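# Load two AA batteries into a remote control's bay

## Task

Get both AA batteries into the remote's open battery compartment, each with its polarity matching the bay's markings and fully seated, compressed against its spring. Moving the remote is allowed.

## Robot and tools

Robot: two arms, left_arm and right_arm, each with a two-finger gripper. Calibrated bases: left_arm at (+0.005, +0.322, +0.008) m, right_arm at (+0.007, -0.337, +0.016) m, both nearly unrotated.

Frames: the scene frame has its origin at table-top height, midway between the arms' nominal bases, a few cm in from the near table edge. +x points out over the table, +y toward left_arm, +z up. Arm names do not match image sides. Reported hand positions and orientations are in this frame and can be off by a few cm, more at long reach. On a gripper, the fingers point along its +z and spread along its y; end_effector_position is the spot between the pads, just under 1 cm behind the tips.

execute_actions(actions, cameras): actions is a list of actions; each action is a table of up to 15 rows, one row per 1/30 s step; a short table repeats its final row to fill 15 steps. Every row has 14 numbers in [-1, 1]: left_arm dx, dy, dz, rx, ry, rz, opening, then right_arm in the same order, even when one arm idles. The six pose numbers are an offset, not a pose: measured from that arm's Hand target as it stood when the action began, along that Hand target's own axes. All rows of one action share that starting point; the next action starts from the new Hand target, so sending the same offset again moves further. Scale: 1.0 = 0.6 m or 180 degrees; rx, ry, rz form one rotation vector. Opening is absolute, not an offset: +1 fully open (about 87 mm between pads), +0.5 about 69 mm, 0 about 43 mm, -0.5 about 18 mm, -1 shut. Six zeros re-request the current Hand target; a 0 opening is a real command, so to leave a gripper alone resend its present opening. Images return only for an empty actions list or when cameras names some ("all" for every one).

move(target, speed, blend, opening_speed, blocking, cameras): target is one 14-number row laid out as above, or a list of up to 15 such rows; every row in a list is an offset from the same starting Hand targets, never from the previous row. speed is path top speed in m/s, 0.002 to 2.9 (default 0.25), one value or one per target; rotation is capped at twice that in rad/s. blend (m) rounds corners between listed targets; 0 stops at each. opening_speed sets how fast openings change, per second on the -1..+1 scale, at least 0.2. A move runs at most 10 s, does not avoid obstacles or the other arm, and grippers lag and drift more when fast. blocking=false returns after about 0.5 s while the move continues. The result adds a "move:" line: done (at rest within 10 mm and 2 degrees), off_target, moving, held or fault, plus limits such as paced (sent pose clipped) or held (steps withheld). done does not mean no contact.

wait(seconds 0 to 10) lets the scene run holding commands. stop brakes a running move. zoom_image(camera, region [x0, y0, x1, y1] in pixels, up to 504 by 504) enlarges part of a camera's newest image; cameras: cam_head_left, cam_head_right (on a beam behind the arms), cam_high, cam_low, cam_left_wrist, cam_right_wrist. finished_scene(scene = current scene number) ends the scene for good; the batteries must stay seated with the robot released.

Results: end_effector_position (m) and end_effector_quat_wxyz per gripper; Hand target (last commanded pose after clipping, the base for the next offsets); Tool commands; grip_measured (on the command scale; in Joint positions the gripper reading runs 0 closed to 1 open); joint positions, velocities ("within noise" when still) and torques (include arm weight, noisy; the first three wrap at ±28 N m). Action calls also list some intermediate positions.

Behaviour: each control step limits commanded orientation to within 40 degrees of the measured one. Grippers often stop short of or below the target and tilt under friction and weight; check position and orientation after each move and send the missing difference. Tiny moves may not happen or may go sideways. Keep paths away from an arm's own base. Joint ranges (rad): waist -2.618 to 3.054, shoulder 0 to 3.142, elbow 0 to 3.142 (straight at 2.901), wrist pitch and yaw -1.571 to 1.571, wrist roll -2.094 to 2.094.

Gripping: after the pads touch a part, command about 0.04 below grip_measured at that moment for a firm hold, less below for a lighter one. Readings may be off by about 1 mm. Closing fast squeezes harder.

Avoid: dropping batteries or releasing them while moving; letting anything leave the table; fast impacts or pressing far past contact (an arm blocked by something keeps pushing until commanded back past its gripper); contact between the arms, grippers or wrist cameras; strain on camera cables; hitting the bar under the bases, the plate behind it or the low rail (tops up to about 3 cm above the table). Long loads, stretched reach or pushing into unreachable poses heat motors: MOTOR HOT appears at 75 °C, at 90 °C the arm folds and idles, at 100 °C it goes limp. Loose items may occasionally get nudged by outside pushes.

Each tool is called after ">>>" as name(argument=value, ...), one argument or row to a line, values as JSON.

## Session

>>> execute_actions(
  actions=[],
)

Scene clock: 0.00 s.
left_arm: end_effector_position=(+0.3911, +0.3457, +0.0758) grip_measured=+1.000 end_effector_quat_wxyz=(+0.605, -0.039, +0.793, +0.052) | right_arm: end_effector_position=(+0.3870, -0.3678, +0.0498) grip_measured=+0.967 end_effector_quat_wxyz=(+0.547, +0.063, +0.832, -0.064)
Joint positions: left_arm=[-0.041 1.541 0.352 0.915 -0.123 -0.001 1] | right_arm=[-0.017 1.573 0.388 0.781 0.135 0.061 0.984]
Joint velocities: within noise
Joint torques (N m): no reading
Heat: left arm: 45 °C; right arm: 34 °C.
Hand target: left_arm +0.3942, +0.3458, +0.0823; +0.613, -0.039, +0.787, +0.052 | right_arm +0.3891, -0.3692, +0.0539; +0.552, +0.065, +0.829, -0.065
Tool commands: left_gripper/opening=+1.0 right_gripper/opening=+1.0
camera_calibration:
cam_left_wrist: T_world_to_cam=[[0.138044, -0.989728, -0.0371791, 0.291395], [-0.900135, -0.109711, -0.42157, 0.445421], [0.413161, 0.0916613, -0.906033, 0.021462], [0, 0, 0, 1]] pos_world=[0.351846, 0.335302, 0.218055]
cam_right_wrist: T_world_to_cam=[[-0.185761, -0.981527, 0.0458082, -0.294136], [-0.946768, 0.166319, -0.275622, 0.462447], [0.262912, -0.0945696, -0.960174, 0.0552435], [0, 0, 0, 1]] pos_world=[0.368667, -0.360392, 0.193978]

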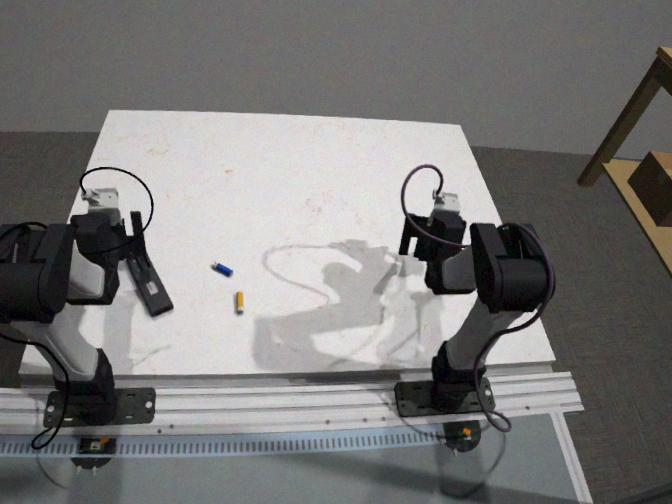

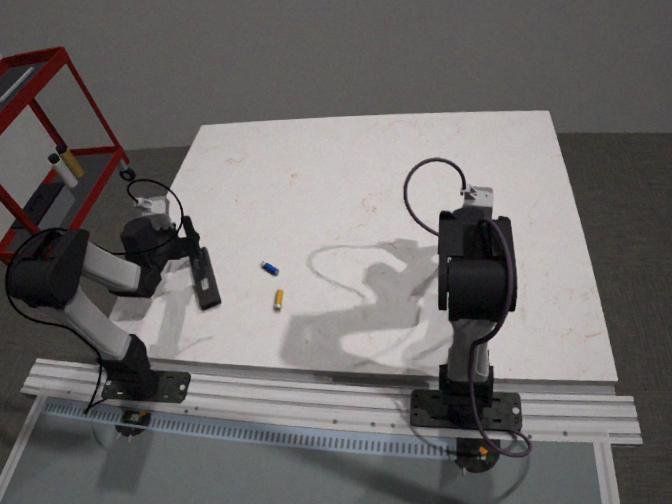

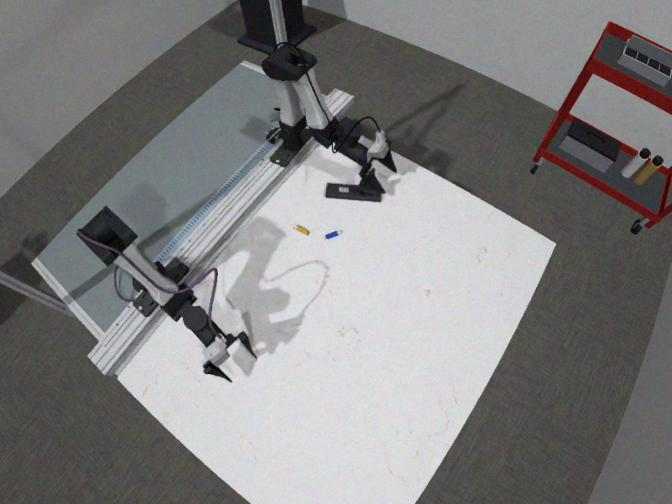

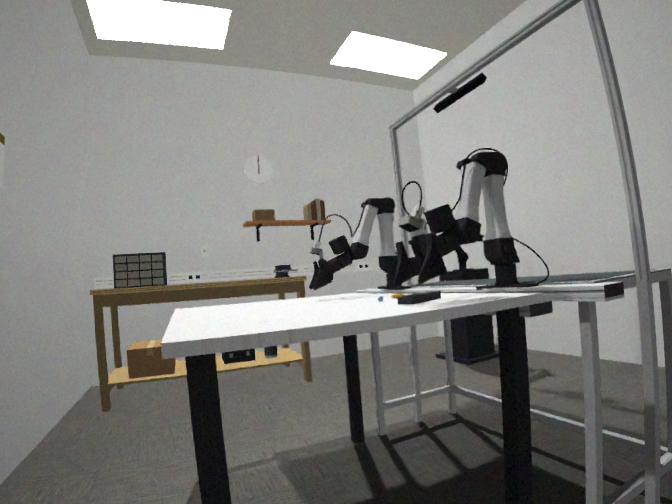

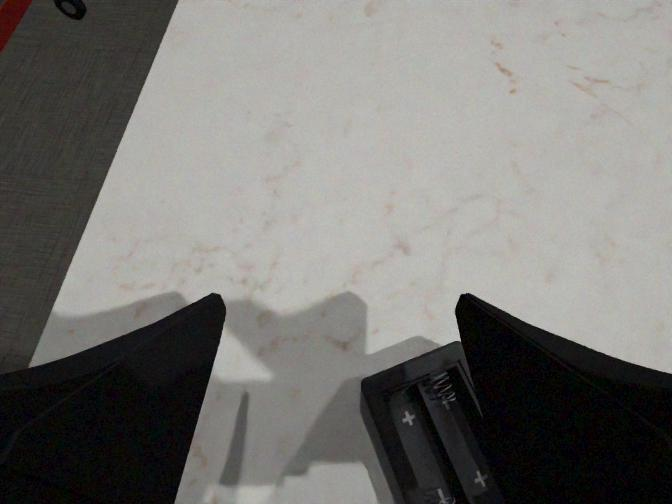

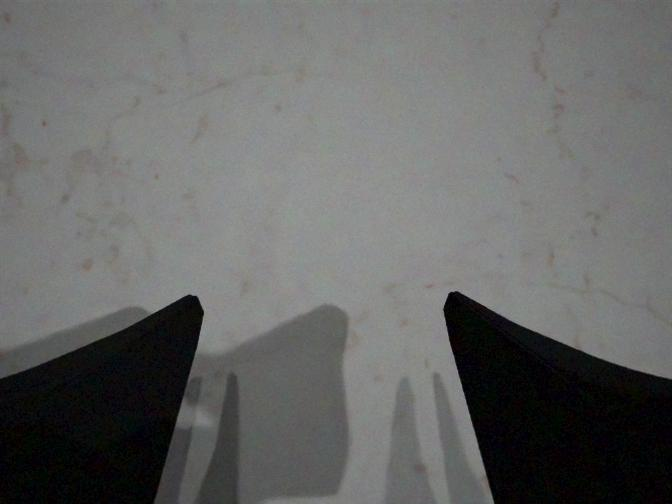

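>>> zoom_image(
  camera="cam_head_right",
  region=[140, 200, 320, 335],
)

>>> zoom_image(
  camera="cam_head_left",
  region=[90, 200, 270, 335],
)

>>> zoom_image(
  camera="cam_left_wrist",
  region=[330, 330, 562, 504],
)

Scaled by 2.800 from the camera's 672x504 image, which has a finer 960x720 frame.

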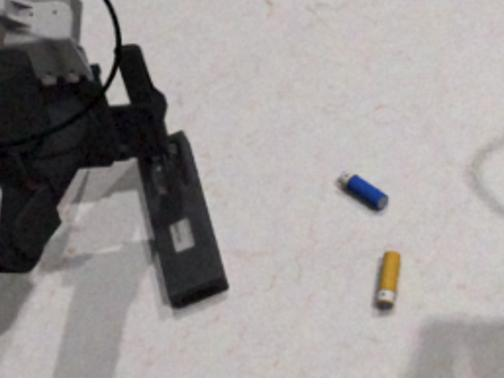

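Scaled by 2.800 from the camera's 672x504 image, which has a finer 960x720 frame.

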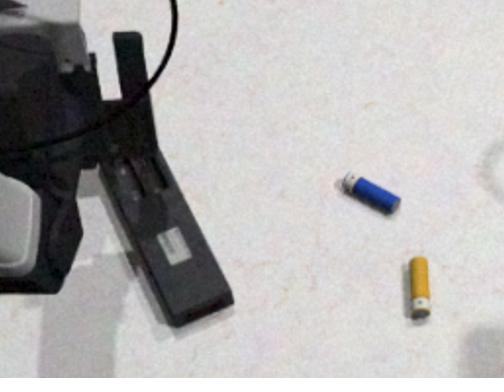

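Scaled by 2.172 from the camera's 672x504 image, which has a finer 960x720 frame.

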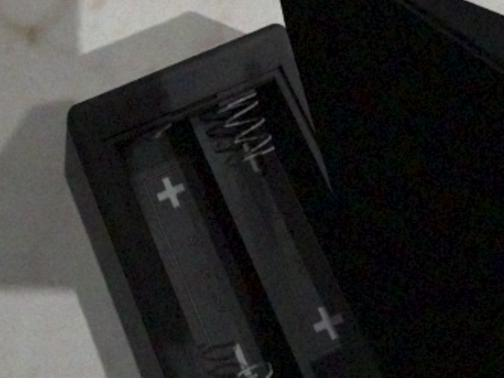

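>>> move(
  target=[-0.05743, -0.10385, -0.18157, -0.06639, 0.41905, -0.10382, 0.7, 0.04775, 0.28293, -0.42985, -0.31328, -0.01857, -0.11034, 1.0],
  speed=0.28,
  cameras=["cam_left_wrist", "cam_head_right"],
)

Scene clock: 11.63 s.
left_arm: end_effector_position=(+0.3010, +0.2713, +0.1381) grip_measured=+0.700 end_effector_quat_wxyz=(+0.002, -0.233, +0.972, +0.006) | right_arm: end_effector_position=(+0.1727, -0.1560, +0.1060) grip_measured=+0.967 end_effector_quat_wxyz=(+0.507, -0.350, +0.751, +0.238)
Joint positions: left_arm=[-0.145 1.82 1.614 -1.371 -0.008 -0.568 0.85] | right_arm=[0.733 0.339 0.184 -0.194 -0.15 -0.034 0.984]
Joint torques (N m): left_arm=[0.24 -6.82 8.06 0.1 0 -0.14] | right_arm=[0.27 0.28 11.97 1.94 0.12 0.1]
Heat: left arm: 47 °C; right arm: 37 °C.
Hand target: left_arm +0.3057, +0.2699, +0.1401; +0.000, -0.240, +0.971, +0.000 | right_arm +0.1749, -0.1549, +0.1202; +0.521, -0.342, +0.744, +0.240
Off the commanded pose: left_arm 0.005 m, 1 deg | right_arm 0.014 m, 2 deg.
move: off_target (right_arm)
camera_calibration:
cam_left_wrist: T_world_to_cam=[[0.454869, -0.890214, -0.0247607, 0.108456], [-0.569482, -0.312137, 0.760434, 0.174627], [-0.684678, -0.331797, -0.648943, 0.531831], [0, 0, 0, 1]] pos_world=[0.414246, 0.327517, 0.215021]
Images, in order (width x height): cam_head_right 672x504, cam_left_wrist 672x504.

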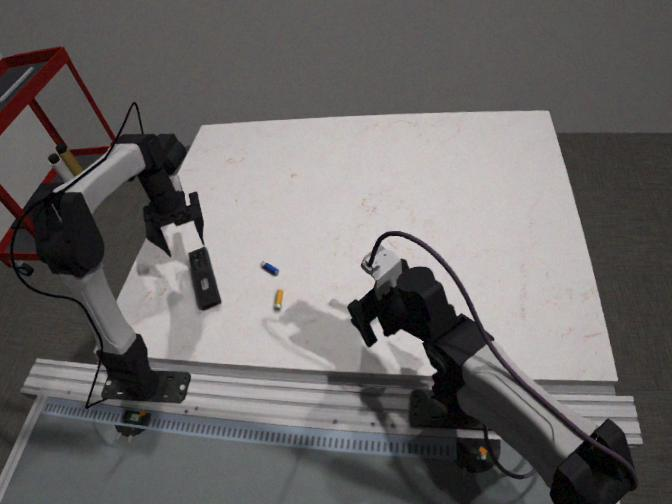

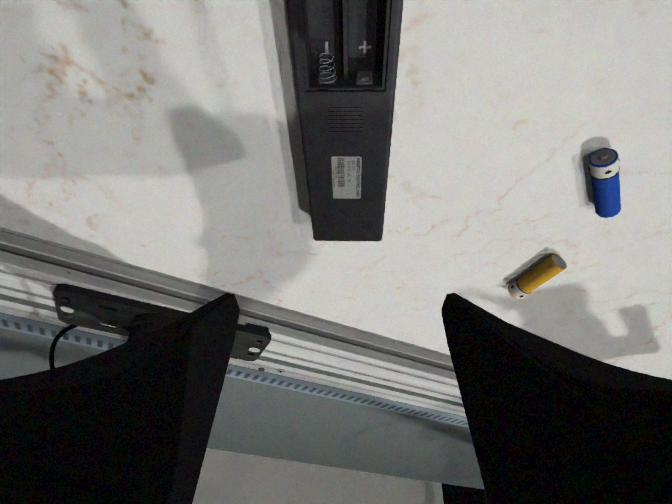

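>>> move(
  target=[
    [-0.01005, -0.00095, 0.2035, 0, 0, -0.0061, 0.7, 0, 0, 0, 0, 0, 0, 1.0],
    [-0.01005, -0.00095, 0.2035, 0, 0, -0.0061, -0.06, 0, 0, 0, 0, 0, 0, 1.0],
    [-0.01005, -0.00095, 0.1118, 0, 0, -0.0061, -0.06, 0, 0, 0, 0, 0, 0, 1.0],
  ],
  speed=[0.12, 0.1, 0.1],
  opening_speed=1.0,
  cameras=["cam_left_wrist"],
)

Scene clock: 18.10 s.
left_arm: end_effector_position=(+0.3037, +0.2731, +0.0533) grip_measured=+0.090 end_effector_quat_wxyz=(-0.023, -0.242, +0.970, +0.015) | right_arm: end_effector_position=(+0.1727, -0.1561, +0.1058) grip_measured=+0.967 end_effector_quat_wxyz=(+0.507, -0.350, +0.751, +0.238)
Joint positions: left_arm=[-0.138 1.919 1.393 -1.105 -0.008 -0.58 0.545] | right_arm=[0.733 0.339 0.184 -0.194 -0.149 -0.034 0.984]
Joint torques (N m): left_arm=[0.42 -12.92 7.79 -0.09 -0.01 -0.11] | right_arm=[0.28 0.25 11.97 1.95 0.11 0.1]
Heat: left arm: 49 °C; right arm: 38 °C.
Hand target: left_arm +0.3114, +0.2721, +0.0730; +0.000, -0.249, +0.969, +0.000 | right_arm +0.1749, -0.1549, +0.1202; +0.521, -0.342, +0.744, +0.240
Off the commanded pose: left_arm 0.021 m, 3 deg | right_arm 0.015 m, 2 deg.
move: off_target (left_arm, right_arm)
camera_calibration:
cam_left_wrist: T_world_to_cam=[[0.469677, -0.881223, -0.0533794, 0.101238], [-0.522681, -0.32629, 0.787617, 0.229413], [-0.711483, -0.342025, -0.613849, 0.488306], [0, 0, 0, 1]] pos_world=[0.419782, 0.331081, 0.124461]
Images, in order (width x height): cam_left_wrist 672x504.

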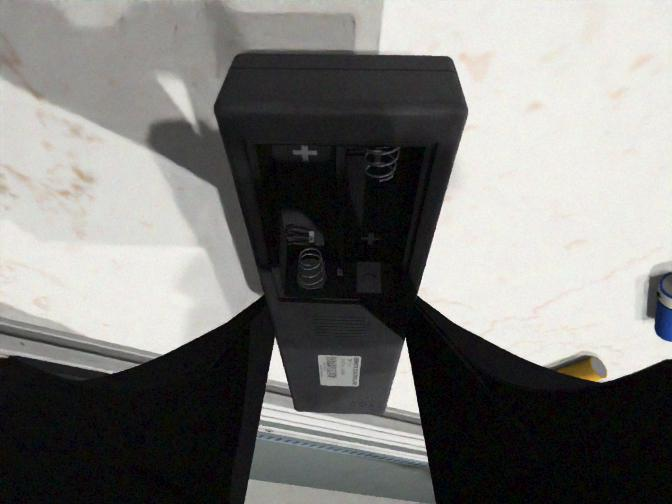

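>>> move(
  target=[
    [0.24427, -0.41385, -0.025, 0, 0, -0.1067, -0.06, 0, 0, 0, 0, 0, 0, 1.0],
    [0.24427, -0.41385, 0.09167, 0, 0, -0.1067, -0.06, 0, 0, 0, 0, 0, 0, 1.0],
  ],
  speed=[0.2, 0.1],
  blend=[0.01, 0],
  cameras=["cam_left_wrist", "cam_head_right"],
)

Scene clock: 22.93 s.
left_arm: end_effector_position=(+0.3027, -0.0173, +0.0291) grip_measured=+0.090 end_effector_quat_wxyz=(+0.006, -0.401, +0.916, -0.006) | right_arm: end_effector_position=(+0.1727, -0.1561, +0.1058) grip_measured=+0.967 end_effector_quat_wxyz=(+0.507, -0.350, +0.751, +0.238)
Joint positions: left_arm=[-0.804 2.304 1.906 -1.159 0.002 -1.582 0.545] | right_arm=[0.733 0.339 0.184 -0.194 -0.149 -0.034 0.984]
Joint torques (N m): left_arm=[0.06 -10.8 4.19 0.42 0 -0.18] | right_arm=[0.27 0.25 11.96 1.95 0.11 0.1]
Heat: left arm: 51 °C; right arm: 38 °C.
Hand target: left_arm +0.3027, -0.0162, +0.0183; +0.000, -0.407, +0.913, +0.000 | right_arm +0.1749, -0.1549, +0.1202; +0.521, -0.342, +0.744, +0.240
Off the commanded pose: left_arm 0.011 m, 1 deg | right_arm 0.015 m, 2 deg.
move: off_target (left_arm, right_arm)
camera_calibration:
cam_left_wrist: T_world_to_cam=[[0.735944, -0.67704, 0.00205005, -0.234168], [-0.439881, -0.475845, 0.761628, 0.126273], [-0.514677, -0.561417, -0.648012, 0.310958], [0, 0, 0, 1]] pos_world=[0.387922, 0.0761219, 0.105812]
Images, in order (width x height): cam_head_right 672x504, cam_left_wrist 672x504.

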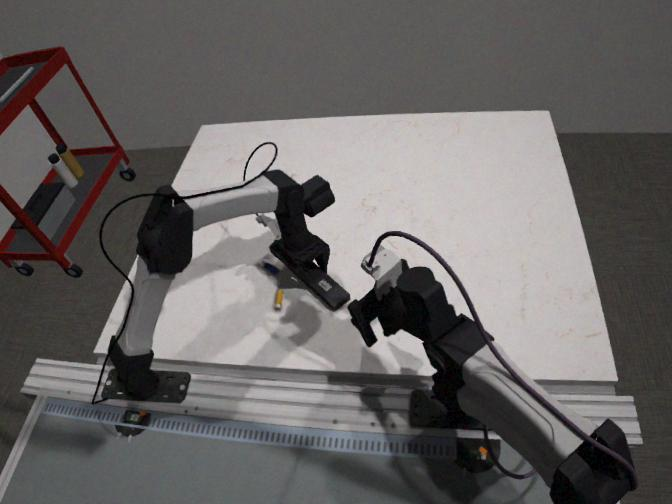

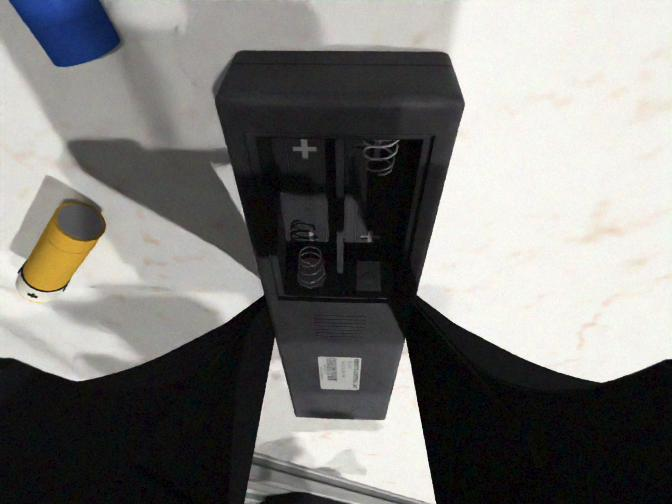

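>>> zoom_image(
  camera="cam_left_wrist",
  region=[0, 170, 160, 330],
)

>>> move(
  target=[
    [-0.0099, 0.00892, 0.01167, 0, 0, 0, -0.06, 0, 0, 0, 0, 0, 0, 1.0],
    [-0.0099, 0.00892, 0.01167, 0, 0, 0, 0.6, 0, 0, 0, 0, 0, 0, 1.0],
    [-0.0099, 0.00892, -0.15, 0, 0, 0, 0.6, 0, 0, 0, 0, 0, 0, 1.0],
  ],
  speed=[0.04, 0.1, 0.15],
  opening_speed=1.0,
  cameras=["cam_left_wrist", "cam_head_right"],
)

Scaled by 3.150 from the camera's 672x504 image, which has a finer 960x720 frame.

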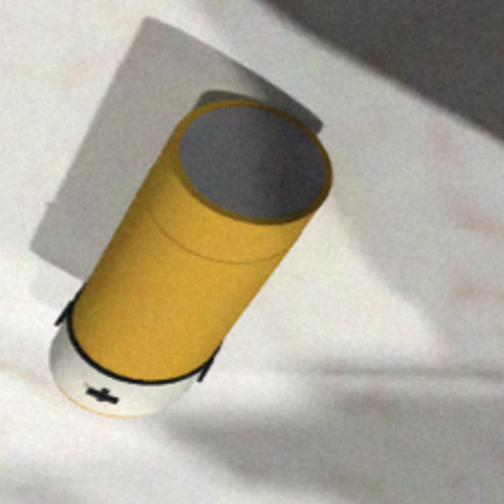

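Scene clock: 28.90 s.
left_arm: end_effector_position=(+0.2959, -0.0104, +0.0989) grip_measured=+0.600 end_effector_quat_wxyz=(-0.012, -0.404, +0.915, +0.006) | right_arm: end_effector_position=(+0.1727, -0.1561, +0.1058) grip_measured=+0.967 end_effector_quat_wxyz=(+0.507, -0.350, +0.751, +0.238)
Joint positions: left_arm=[-0.793 2.292 2.159 -1.461 0.025 -1.577 0.8] | right_arm=[0.733 0.339 0.184 -0.194 -0.149 -0.034 0.984]
Joint torques (N m): left_arm=[0.47 -12.53 7.51 -0.01 -0.29 -0.07] | right_arm=[0.27 0.28 11.96 1.95 0.11 0.1]
Heat: left arm: 54 °C; right arm: 39 °C.
Hand target: left_arm +0.3026, -0.0081, +0.1083; +0.000, -0.407, +0.913, +0.000 | right_arm +0.1749, -0.1549, +0.1202; +0.521, -0.342, +0.744, +0.240
Off the commanded pose: left_arm 0.012 m, 2 deg | right_arm 0.015 m, 2 deg.
move: off_target (left_arm, right_arm); target 2's new opening was sent with left_arm's hand 0.018 m and 2 deg from that target
camera_calibration:
cam_left_wrist: T_world_to_cam=[[0.739832, -0.671878, -0.0350446, -0.222011], [-0.404068, -0.485376, 0.775332, 0.0614136], [-0.537938, -0.559455, -0.630581, 0.361778], [0, 0, 0, 1]] pos_world=[0.383681, 0.0830428, 0.172734]
Images, in order (width x height): cam_head_right 672x504, cam_left_wrist 672x504.

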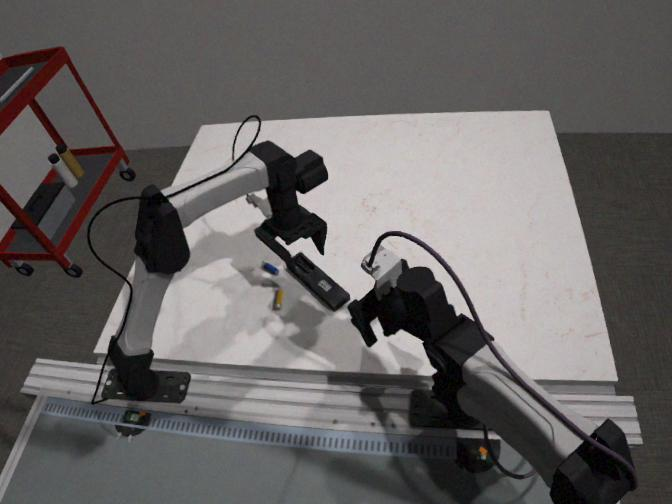

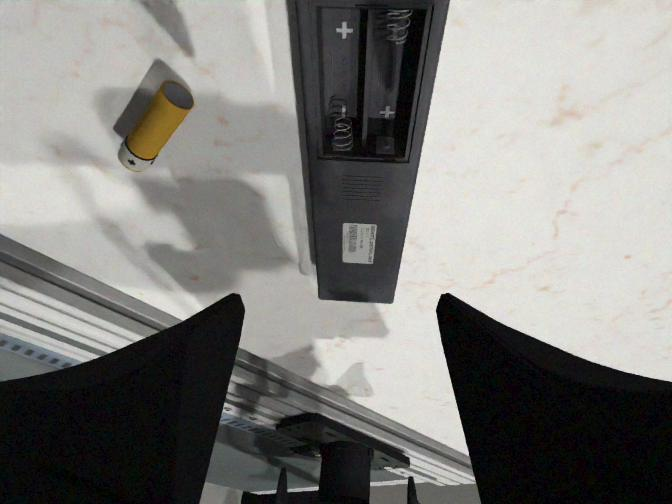

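>>> zoom_image(
  camera="cam_left_wrist",
  region=[90, 50, 230, 190],
)

Scaled by 3.600 from the camera's 672x504 image, which has a finer 960x720 frame.

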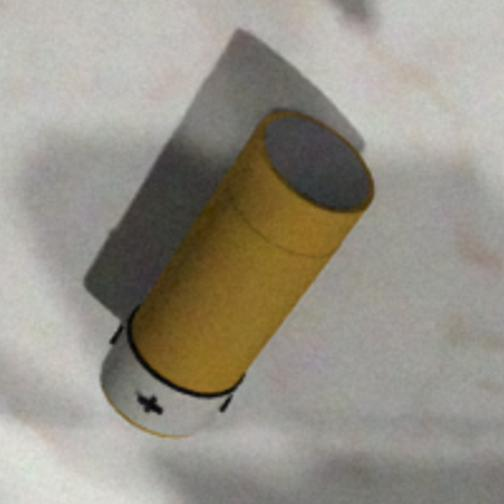

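>>> move(
  target=[
    [-0.0143, 0.16033, 0.01383, 0, 0, 0.2431, -0.2, -0.03035, 0.00816, 0.20656, 0, 0, 0, 1.0],
    [-0.0143, 0.16033, 0.14717, 0, 0, 0.2431, -0.2, 0.109, 0.00805, 0.25714, 0, 0, 0, 1.0],
    [-0.0143, 0.16033, 0.14717, 0, 0, 0.2431, -0.66, 0.109, 0.00805, 0.25714, 0, 0, 0, -0.08],
  ],
  speed=[0.2, 0.1, 0.1],
  blend=[0.01, 0, 0],
  opening_speed=1.0,
  cameras=["cam_left_wrist", "cam_right_wrist", "cam_head_right"],
)

Scene clock: 40.67 s.
left_arm: end_effector_position=(+0.2373, +0.0606, +0.0283) grip_measured=-0.658 end_effector_quat_wxyz=(+0.000, -0.042, +0.999, -0.009) | right_arm: end_effector_position=(+0.2523, -0.0571, +0.0079) grip_measured=+0.086 end_effector_quat_wxyz=(+0.519, -0.347, +0.743, +0.241)
Joint positions: left_arm=[-0.793 2.022 1.451 -0.989 0.02 -0.83 0.171] | right_arm=[0.842 1.838 0.262 1.258 -0.044 0.001 0.543]
Joint torques (N m): left_arm=[-0.23 -8.32 3.96 0.38 -0.24 0.06] | right_arm=[0.34 -4.93 3.47 2.28 0.15 0.09]
Heat: left arm: 60 °C; right arm: 40 °C.
Hand target: left_arm +0.2368, +0.0626, +0.0199; +0.000, -0.037, +0.999, +0.000 | right_arm +0.2511, -0.0585, +0.0062; +0.521, -0.342, +0.744, +0.240
Off the commanded pose: left_arm 0.009 m, 1 deg | right_arm 0.003 m, 1 deg.
move: done
camera_calibration:
cam_left_wrist: T_world_to_cam=[[0.0859696, -0.996289, 0.00412416, 0.0401901], [-0.641699, -0.0522046, 0.765178, 0.15728], [-0.762123, -0.0684285, -0.643806, 0.34918], [0, 0, 0, 1]] pos_world=[0.363589, 0.0721455, 0.104291]
cam_right_wrist: T_world_to_cam=[[0.758653, -0.651412, 0.0103647, -0.231395], [-0.613564, -0.719743, -0.324822, 0.137461], [0.219053, 0.240068, -0.945718, 0.109873], [0, 0, 0, 1]] pos_world=[0.235822, -0.0781739, 0.150958]
Images, in order (width x height): cam_head_right 672x504, cam_left_wrist 672x504, cam_right_wrist 672x504.

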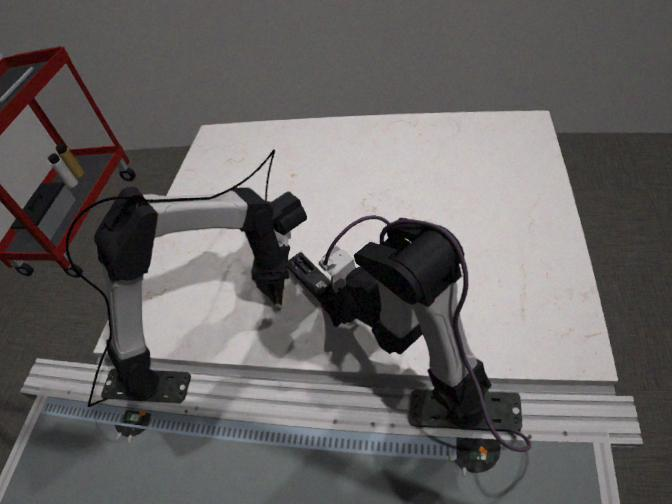

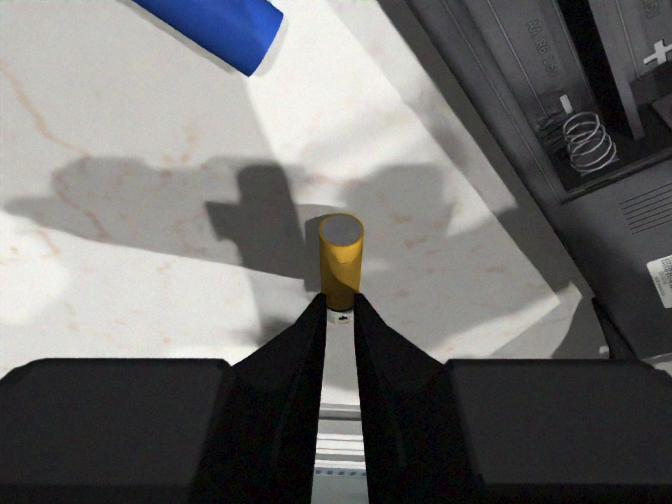

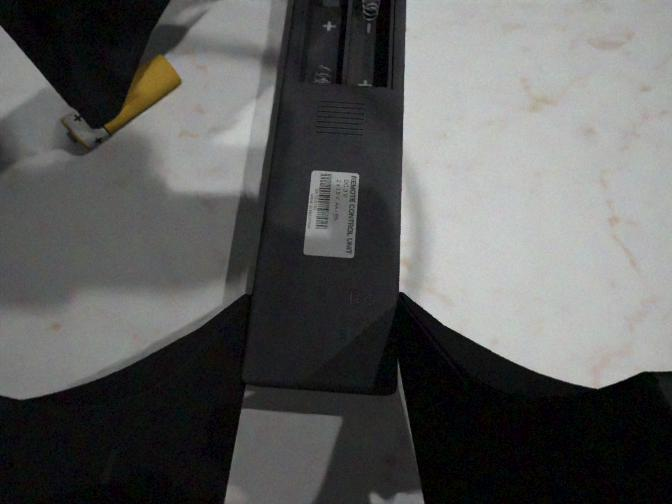

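>>> move(
  target=[
    [0, 0, 0, 0, 0, 0, -0.3, -0.00748, -0.00075, 0.0206, 0, 0, 0, -0.08],
    [0.0025, 0.0002, 0.01, 0, 0, 0, -0.3, -0.00748, -0.00075, 0.0206, 0, 0, 0, -0.08],
    [0.0025, 0.0002, 0.01, 0, 0, 0, -0.66, -0.00748, -0.00075, 0.0206, 0, 0, 0, -0.08],
  ],
  speed=[0.05, 0.04, 0.05],
  opening_speed=1.5,
  cameras=["cam_left_wrist"],
)

Scene clock: 45.83 s.
left_arm: end_effector_position=(+0.2368, +0.0610, +0.0236) grip_measured=-0.590 end_effector_quat_wxyz=(+0.002, -0.042, +0.999, -0.010) | right_arm: end_effector_position=(+0.2574, -0.0514, +0.0078) grip_measured=+0.086 end_effector_quat_wxyz=(+0.521, -0.346, +0.742, +0.242)
Joint positions: left_arm=[-0.793 2.022 1.432 -0.965 0.02 -0.83 0.205] | right_arm=[0.842 1.859 0.29 1.257 -0.044 0.002 0.543]
Joint torques (N m): left_arm=[-0.44 -8.36 4.05 0.36 -0.25 0] | right_arm=[0.29 -5.18 5.96 2 0.15 0.07]
Heat: left arm: 60 °C; right arm: 40 °C.
Hand target: left_arm +0.2353, +0.0626, +0.0139; +0.000, -0.037, +0.999, +0.000 | right_arm +0.2599, -0.0489, +0.0060; +0.521, -0.342, +0.744, +0.240
Off the commanded pose: left_arm 0.010 m, 1 deg | right_arm 0.004 m, 1 deg.
move: done
camera_calibration:
cam_left_wrist: T_world_to_cam=[[0.0859467, -0.996275, 0.00697832, 0.0405782], [-0.643855, -0.0501962, 0.763499, 0.161091], [-0.760305, -0.0701133, -0.645771, 0.345597], [0, 0, 0, 1]] pos_world=[0.362991, 0.0727442, 0.0999001]
Images, in order (width x height): cam_left_wrist 672x504.

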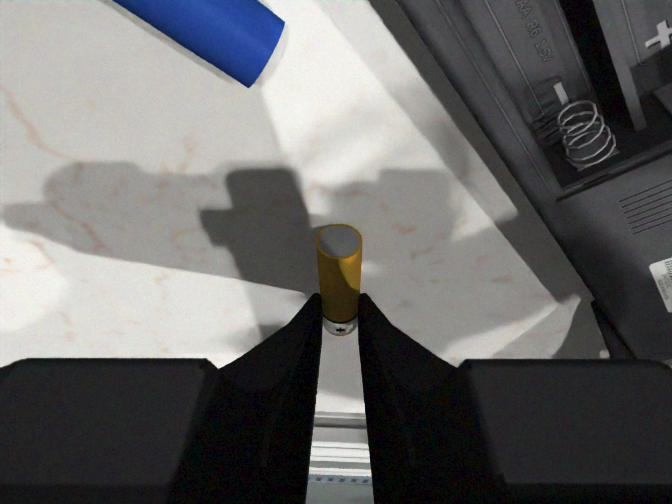

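>>> move(
  target=[
    [0, 0, -0.14167, 0, 0, 0, -0.66, 0, 0, 0, 0, 0, 0, -0.08],
    [-0.16853, -0.09839, -0.1635, 0.03844, 0.09498, -0.2427, -0.66, 0, 0, 0, 0, 0, 0, -0.08],
  ],
  speed=[0.15, 0.2],
  blend=[0.04, 0],
  cameras=["cam_left_wrist", "cam_right_wrist"],
)

Scene clock: 56.10 s.
left_arm: end_effector_position=(+0.3379, +0.0129, +0.1126) grip_measured=-0.590 end_effector_quat_wxyz=(-0.133, -0.399, +0.905, -0.065) | right_arm: end_effector_position=(+0.2574, -0.0514, +0.0078) grip_measured=+0.086 end_effector_quat_wxyz=(+0.521, -0.346, +0.742, +0.242)
Joint positions: left_arm=[-0.592 2.415 2.349 -1.556 0.301 -1.367 0.205] | right_arm=[0.842 1.859 0.29 1.257 -0.044 0.002 0.543]
Joint torques (N m): left_arm=[0.42 -11.38 7.53 -0.09 0.17 -0.12] | right_arm=[0.29 -5.18 5.97 2 0.15 0.08]
Heat: left arm: 61 °C; right arm: 39 °C.
Hand target: left_arm +0.3405, +0.0113, +0.1122; -0.143, -0.404, +0.901, -0.064 | right_arm +0.2599, -0.0489, +0.0060; +0.521, -0.342, +0.744, +0.240
Off the commanded pose: left_arm 0.003 m, 1 deg | right_arm 0.004 m, 1 deg.
joint sent to its limit (left arm) — joint 4 (wrist pitch), lower limit. The joint targets still meet the commanded pose.
move: done
camera_calibration:
cam_left_wrist: T_world_to_cam=[[0.737348, -0.67551, -0.00181949, -0.23994], [-0.263535, -0.290137, 0.919984, 0.0126886], [-0.621986, -0.677869, -0.391953, 0.409074], [0, 0, 0, 1]] pos_world=[0.434702, 0.118898, 0.148228]
cam_right_wrist: T_world_to_cam=[[0.758447, -0.651667, 0.00942537, -0.231528], [-0.612773, -0.717957, -0.330222, 0.144607], [0.221962, 0.24468, -0.943856, 0.106722], [0, 0, 0, 1]] pos_world=[0.240525, -0.0731703, 0.150664]
Images, in order (width x height): cam_left_wrist 672x504, cam_right_wrist 672x504.

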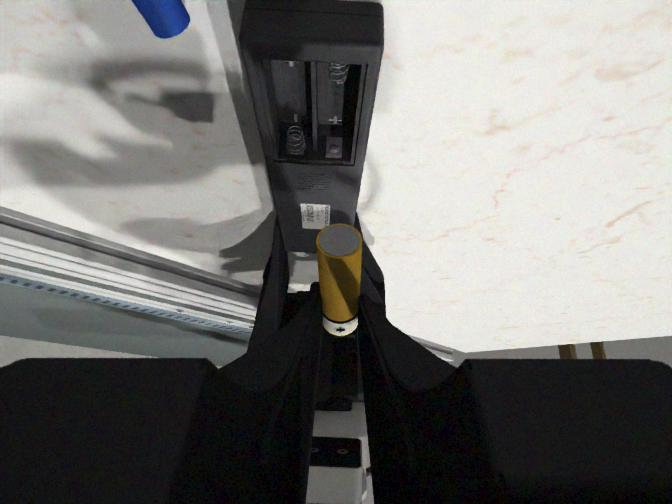

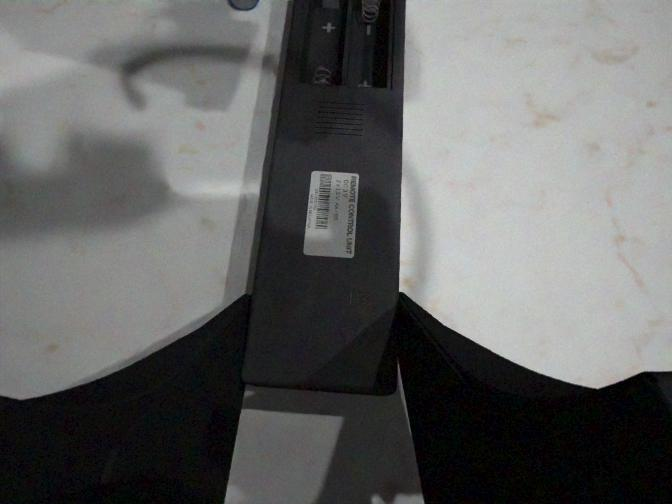

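>>> zoom_image(
  camera="cam_left_wrist",
  region=[230, 0, 410, 260],
)

Scaled by 1.938 from the camera's 672x504 image, which has a finer 960x720 frame.

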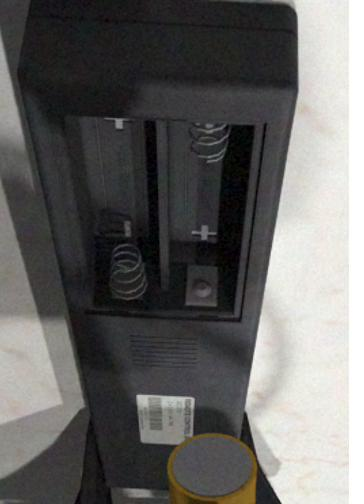

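>>> move(
  target=[-0.03632, 0.00285, 0.0866, 0, 0, 0, -0.66, 0, 0, 0, 0, 0, 0, -0.08],
  speed=0.1,
  cameras=["cam_left_wrist", "cam_right_wrist"],
)

>>> zoom_image(
  camera="cam_right_wrist",
  region=[255, 0, 435, 130],
)

>>> zoom_image(
  camera="cam_left_wrist",
  region=[240, 130, 440, 350],
)

Scene clock: 60.77 s.
left_arm: end_effector_position=(+0.3414, +0.0152, +0.0596) grip_measured=-0.590 end_effector_quat_wxyz=(-0.136, -0.403, +0.903, -0.061) | right_arm: end_effector_position=(+0.2574, -0.0514, +0.0078) grip_measured=+0.086 end_effector_quat_wxyz=(+0.521, -0.346, +0.742, +0.242)
Joint positions: left_arm=[-0.584 2.415 2.136 -1.356 0.301 -1.368 0.205] | right_arm=[0.842 1.859 0.29 1.257 -0.044 0.002 0.543]
Joint torques (N m): left_arm=[0.72 -12.38 4.14 0.17 0.2 0] | right_arm=[0.29 -5.19 5.96 2 0.14 0.08]
Heat: left arm: 63 °C; right arm: 39 °C.
Hand target: left_arm +0.3423, +0.0158, +0.0560; -0.143, -0.404, +0.901, -0.064 | right_arm +0.2599, -0.0489, +0.0060; +0.521, -0.342, +0.744, +0.240
Off the commanded pose: left_arm 0.004 m, 1 deg | right_arm 0.004 m, 1 deg.
move: done
camera_calibration:
cam_left_wrist: T_world_to_cam=[[0.742998, -0.669153, -0.0137081, -0.242297], [-0.250975, -0.297542, 0.92113, 0.0588717], [-0.620455, -0.680958, -0.389013, 0.391423], [0, 0, 0, 1]] pos_world=[0.437662, 0.121926, 0.0947189]
cam_right_wrist: T_world_to_cam=[[0.758447, -0.651667, 0.00942537, -0.231528], [-0.612773, -0.717957, -0.330222, 0.144607], [0.221962, 0.24468, -0.943856, 0.106722], [0, 0, 0, 1]] pos_world=[0.240525, -0.0731703, 0.150664]
Images, in order (width x height): cam_left_wrist 672x504, cam_right_wrist 672x504.

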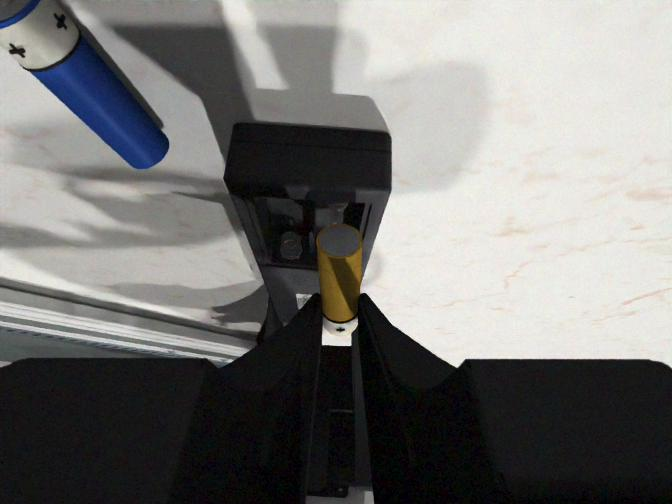

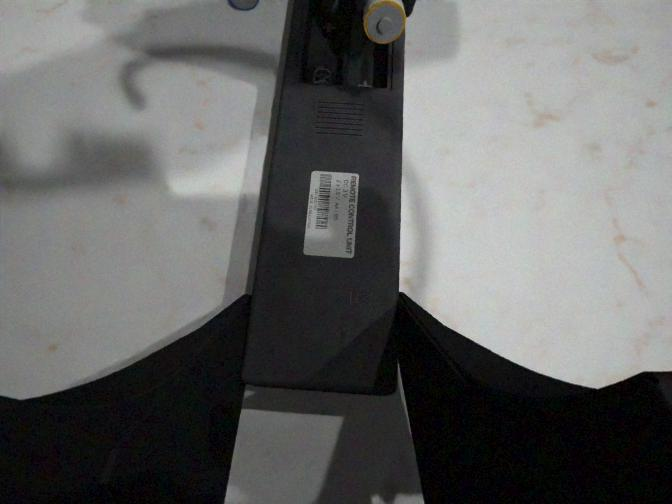

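Scaled by 2.800 from the camera's 672x504 image, which has a finer 960x720 frame.

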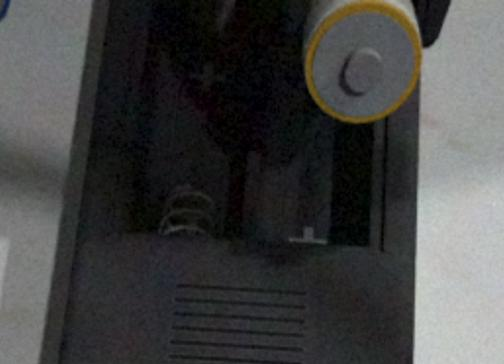

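Scaled by 2.291 from the camera's 672x504 image, which has a finer 960x720 frame.

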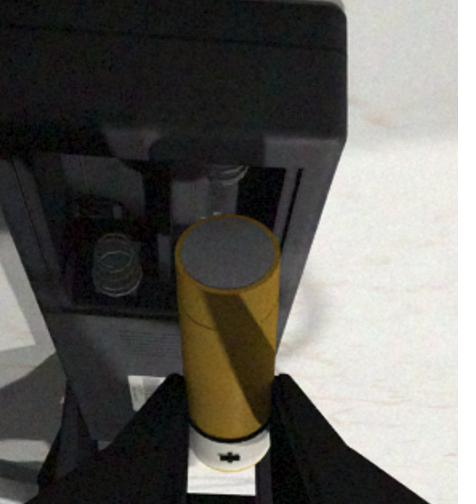

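>>> move(
  target=[-0.00938, 0.00165, 0.02847, -0.0036, 0, 0.0122, -0.66, 0, 0, 0, 0, 0, 0, -0.08],
  speed=0.05,
  cameras=["cam_left_wrist", "cam_right_wrist"],
)

>>> zoom_image(
  camera="cam_right_wrist",
  region=[255, 0, 435, 130],
)

>>> zoom_image(
  camera="cam_left_wrist",
  region=[240, 130, 440, 350],
)

Scene clock: 65.57 s.
left_arm: end_effector_position=(+0.3409, +0.0156, +0.0513) grip_measured=-0.590 end_effector_quat_wxyz=(-0.135, -0.386, +0.910, -0.065) | right_arm: end_effector_position=(+0.2574, -0.0514, +0.0078) grip_measured=+0.086 end_effector_quat_wxyz=(+0.521, -0.346, +0.742, +0.242)
Joint positions: left_arm=[-0.584 2.418 2.109 -1.322 0.303 -1.33 0.205] | right_arm=[0.842 1.859 0.29 1.257 -0.044 0.002 0.543]
Joint torques (N m): left_arm=[0.32 -10.59 3.86 0.27 0.13 0.03] | right_arm=[0.28 -5.19 5.97 2 0.14 0.08]
Heat: left arm: 64 °C; right arm: 39 °C.
Hand target: left_arm +0.3417, +0.0165, +0.0380; -0.144, -0.386, +0.909, -0.062 | right_arm +0.2599, -0.0489, +0.0060; +0.521, -0.342, +0.744, +0.240
Off the commanded pose: left_arm 0.013 m, 1 deg | right_arm 0.004 m, 1 deg.
move: off_target (left_arm)
camera_calibration:
cam_left_wrist: T_world_to_cam=[[0.718473, -0.695555, 0.000819214, -0.233748], [-0.27058, -0.27841, 0.921561, 0.072833], [-0.640768, -0.662338, -0.388233, 0.394717], [0, 0, 0, 1]] pos_world=[0.440571, 0.119129, 0.0863138]
cam_right_wrist: T_world_to_cam=[[0.758447, -0.651667, 0.00942537, -0.231528], [-0.612773, -0.717957, -0.330222, 0.144607], [0.221962, 0.24468, -0.943856, 0.106722], [0, 0, 0, 1]] pos_world=[0.240525, -0.0731703, 0.150664]
Images, in order (width x height): cam_left_wrist 672x504, cam_right_wrist 672x504.

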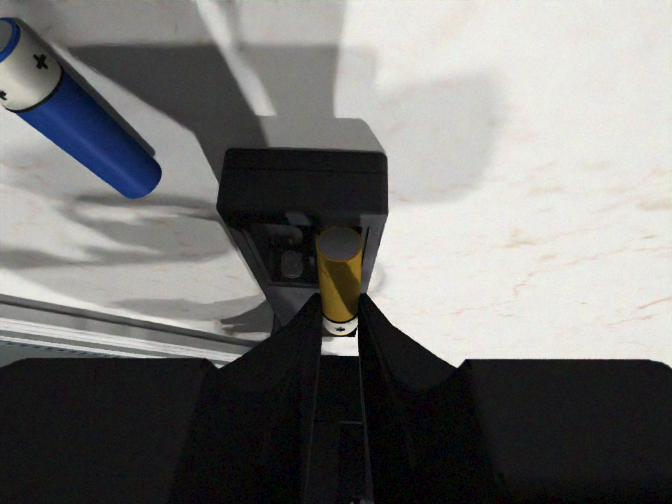

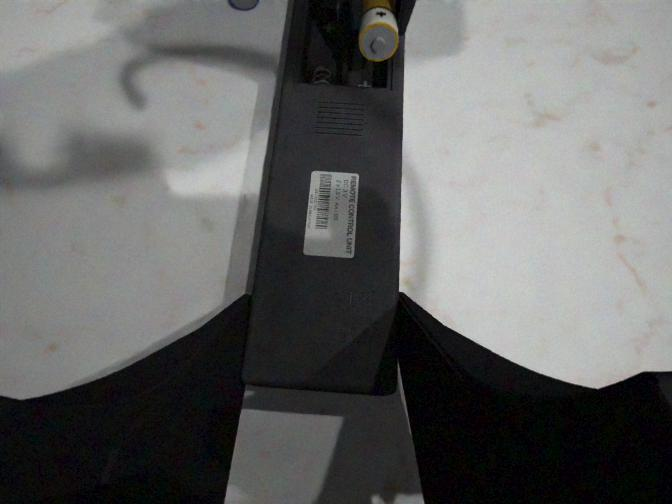

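Scaled by 2.800 from the camera's 672x504 image, which has a finer 960x720 frame.

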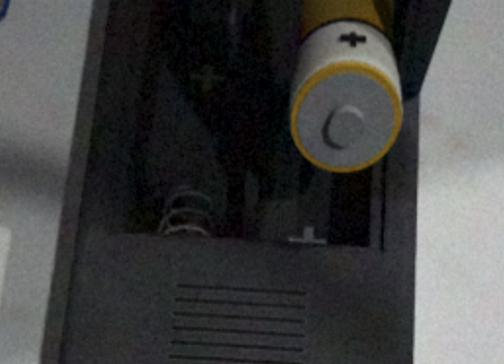

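Scaled by 2.291 from the camera's 672x504 image, which has a finer 960x720 frame.

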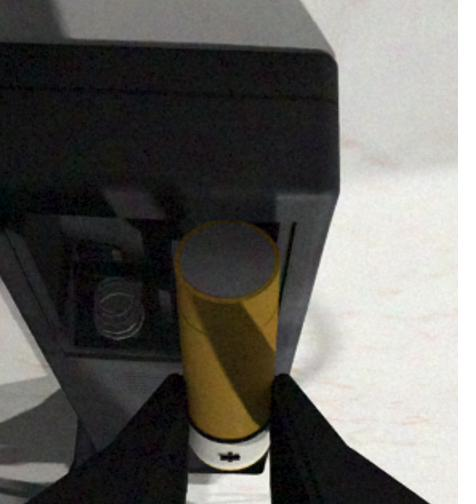

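>>> move(
  target=[-0.00353, 0.00249, 0.01112, -0.0034, 0, 0.0106, -0.66, 0, 0, 0, 0, 0, 0, -0.08],
  speed=0.04,
  cameras=["cam_left_wrist", "cam_right_wrist"],
)

>>> zoom_image(
  camera="cam_right_wrist",
  region=[255, 0, 435, 130],
)

>>> zoom_image(
  camera="cam_left_wrist",
  region=[240, 130, 440, 350],
)

Scene clock: 68.73 s.
left_arm: end_effector_position=(+0.3399, +0.0155, +0.0475) grip_measured=-0.590 end_effector_quat_wxyz=(-0.138, -0.370, +0.916, -0.068) | right_arm: end_effector_position=(+0.2574, -0.0514, +0.0078) grip_measured=+0.086 end_effector_quat_wxyz=(+0.521, -0.346, +0.742, +0.242)
Joint positions: left_arm=[-0.584 2.428 2.109 -1.317 0.31 -1.295 0.205] | right_arm=[0.842 1.859 0.29 1.257 -0.044 0.002 0.543]
Joint torques (N m): left_arm=[0.39 -10.25 4.25 0.21 0.05 0.03] | right_arm=[0.29 -5.18 5.94 2 0.14 0.08]
Heat: left arm: 64 °C; right arm: 39 °C.
Hand target: left_arm +0.3406, +0.0175, +0.0309; -0.145, -0.370, +0.916, -0.060 | right_arm +0.2599, -0.0489, +0.0060; +0.521, -0.342, +0.744, +0.240
Off the commanded pose: left_arm 0.017 m, 1 deg | right_arm 0.004 m, 1 deg.
move: off_target (left_arm)
camera_calibration:
cam_left_wrist: T_world_to_cam=[[0.695073, -0.718889, 0.00852194, -0.225094], [-0.28007, -0.259836, 0.924146, 0.0787796], [-0.662144, -0.644736, -0.381944, 0.399209], [0, 0, 0, 1]] pos_world=[0.442854, 0.116036, 0.0815898]
cam_right_wrist: T_world_to_cam=[[0.758447, -0.651667, 0.00942537, -0.231528], [-0.612773, -0.717957, -0.330222, 0.144607], [0.221962, 0.24468, -0.943856, 0.106722], [0, 0, 0, 1]] pos_world=[0.240525, -0.0731703, 0.150664]
Images, in order (width x height): cam_left_wrist 672x504, cam_right_wrist 672x504.

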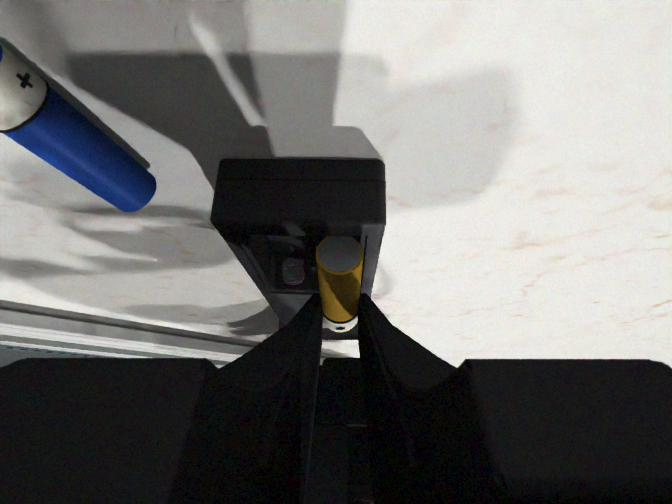

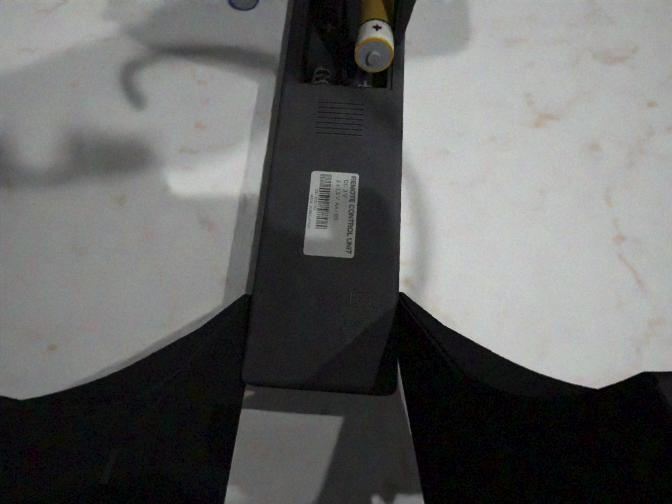

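Scaled by 2.800 from the camera's 672x504 image, which has a finer 960x720 frame.

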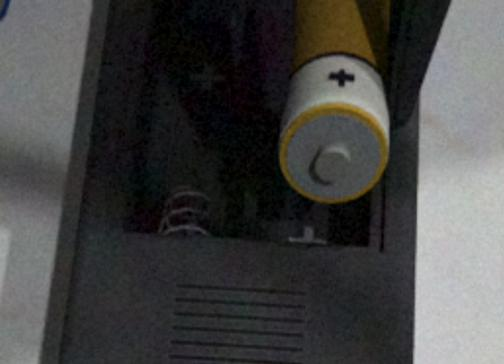

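Scaled by 2.291 from the camera's 672x504 image, which has a finer 960x720 frame.

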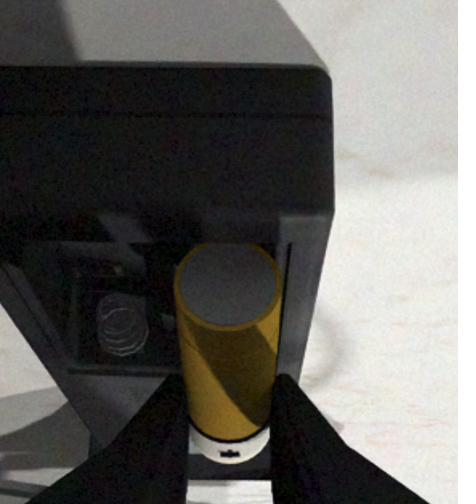

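>>> move(
  target=[0.02967, 0.0005, -0.06247, 0, 0.0556, 0, -0.66, 0, 0, 0, 0, 0, 0, -0.08],
  speed=0.1,
  cameras=["cam_left_wrist", "cam_right_wrist"],
)

>>> zoom_image(
  camera="cam_left_wrist",
  region=[240, 100, 440, 350],
)

Scene clock: 75.20 s.
left_arm: end_effector_position=(+0.3343, +0.0151, +0.0727) grip_measured=-0.590 end_effector_quat_wxyz=(-0.216, -0.364, +0.902, -0.088) | right_arm: end_effector_position=(+0.2574, -0.0514, +0.0078) grip_measured=+0.086 end_effector_quat_wxyz=(+0.521, -0.346, +0.742, +0.242)
Joint positions: left_arm=[-0.544 2.495 2.26 -1.489 0.454 -1.229 0.205] | right_arm=[0.842 1.859 0.29 1.257 -0.044 0.002 0.543]
Joint torques (N m): left_arm=[0.39 -11.32 7.49 -0.29 0.26 0.03] | right_arm=[0.29 -5.19 5.96 2 0.15 0.08]
Heat: left arm: 65 °C; right arm: 39 °C.
Hand target: left_arm +0.3365, +0.0141, +0.0721; -0.224, -0.364, +0.900, -0.092 | right_arm +0.2599, -0.0489, +0.0060; +0.521, -0.342, +0.744, +0.240
Off the commanded pose: left_arm 0.003 m, 1 deg | right_arm 0.004 m, 1 deg.
move: done
camera_calibration:
cam_left_wrist: T_world_to_cam=[[0.69112, -0.722662, -0.0106373, -0.218984], [-0.157238, -0.164709, 0.973728, 0.007725], [-0.705428, -0.671291, -0.227464, 0.408494], [0, 0, 0, 1]] pos_world=[0.440722, 0.117239, 0.083066]
cam_right_wrist: T_world_to_cam=[[0.758447, -0.651667, 0.00942537, -0.231528], [-0.612773, -0.717957, -0.330222, 0.144607], [0.221962, 0.24468, -0.943856, 0.106722], [0, 0, 0, 1]] pos_world=[0.240525, -0.0731703, 0.150664]
Images, in order (width x height): cam_left_wrist 672x504, cam_right_wrist 672x504.

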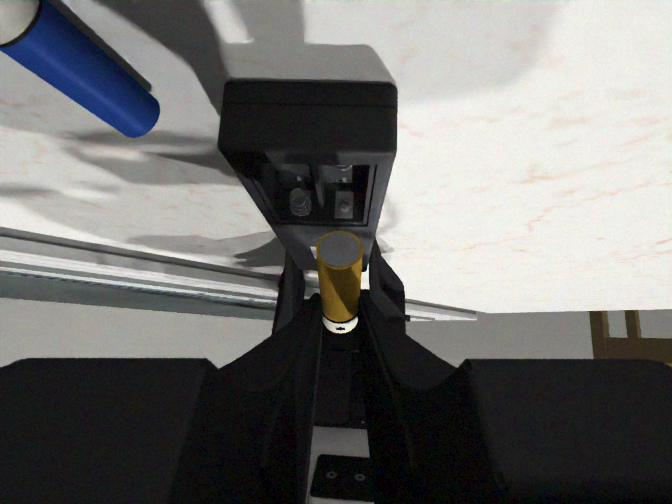

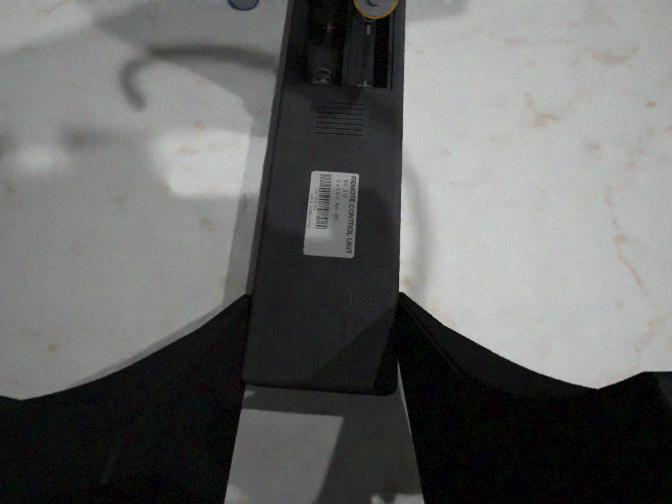

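Scaled by 2.016 from the camera's 672x504 image, which has a finer 960x720 frame.

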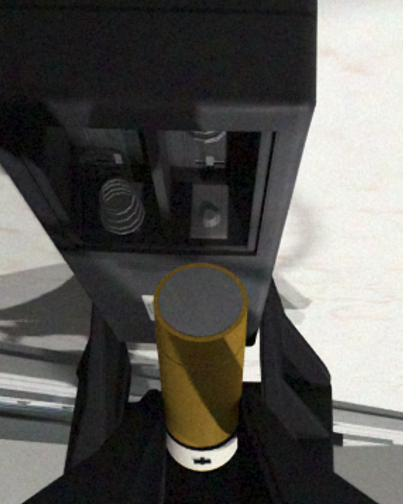

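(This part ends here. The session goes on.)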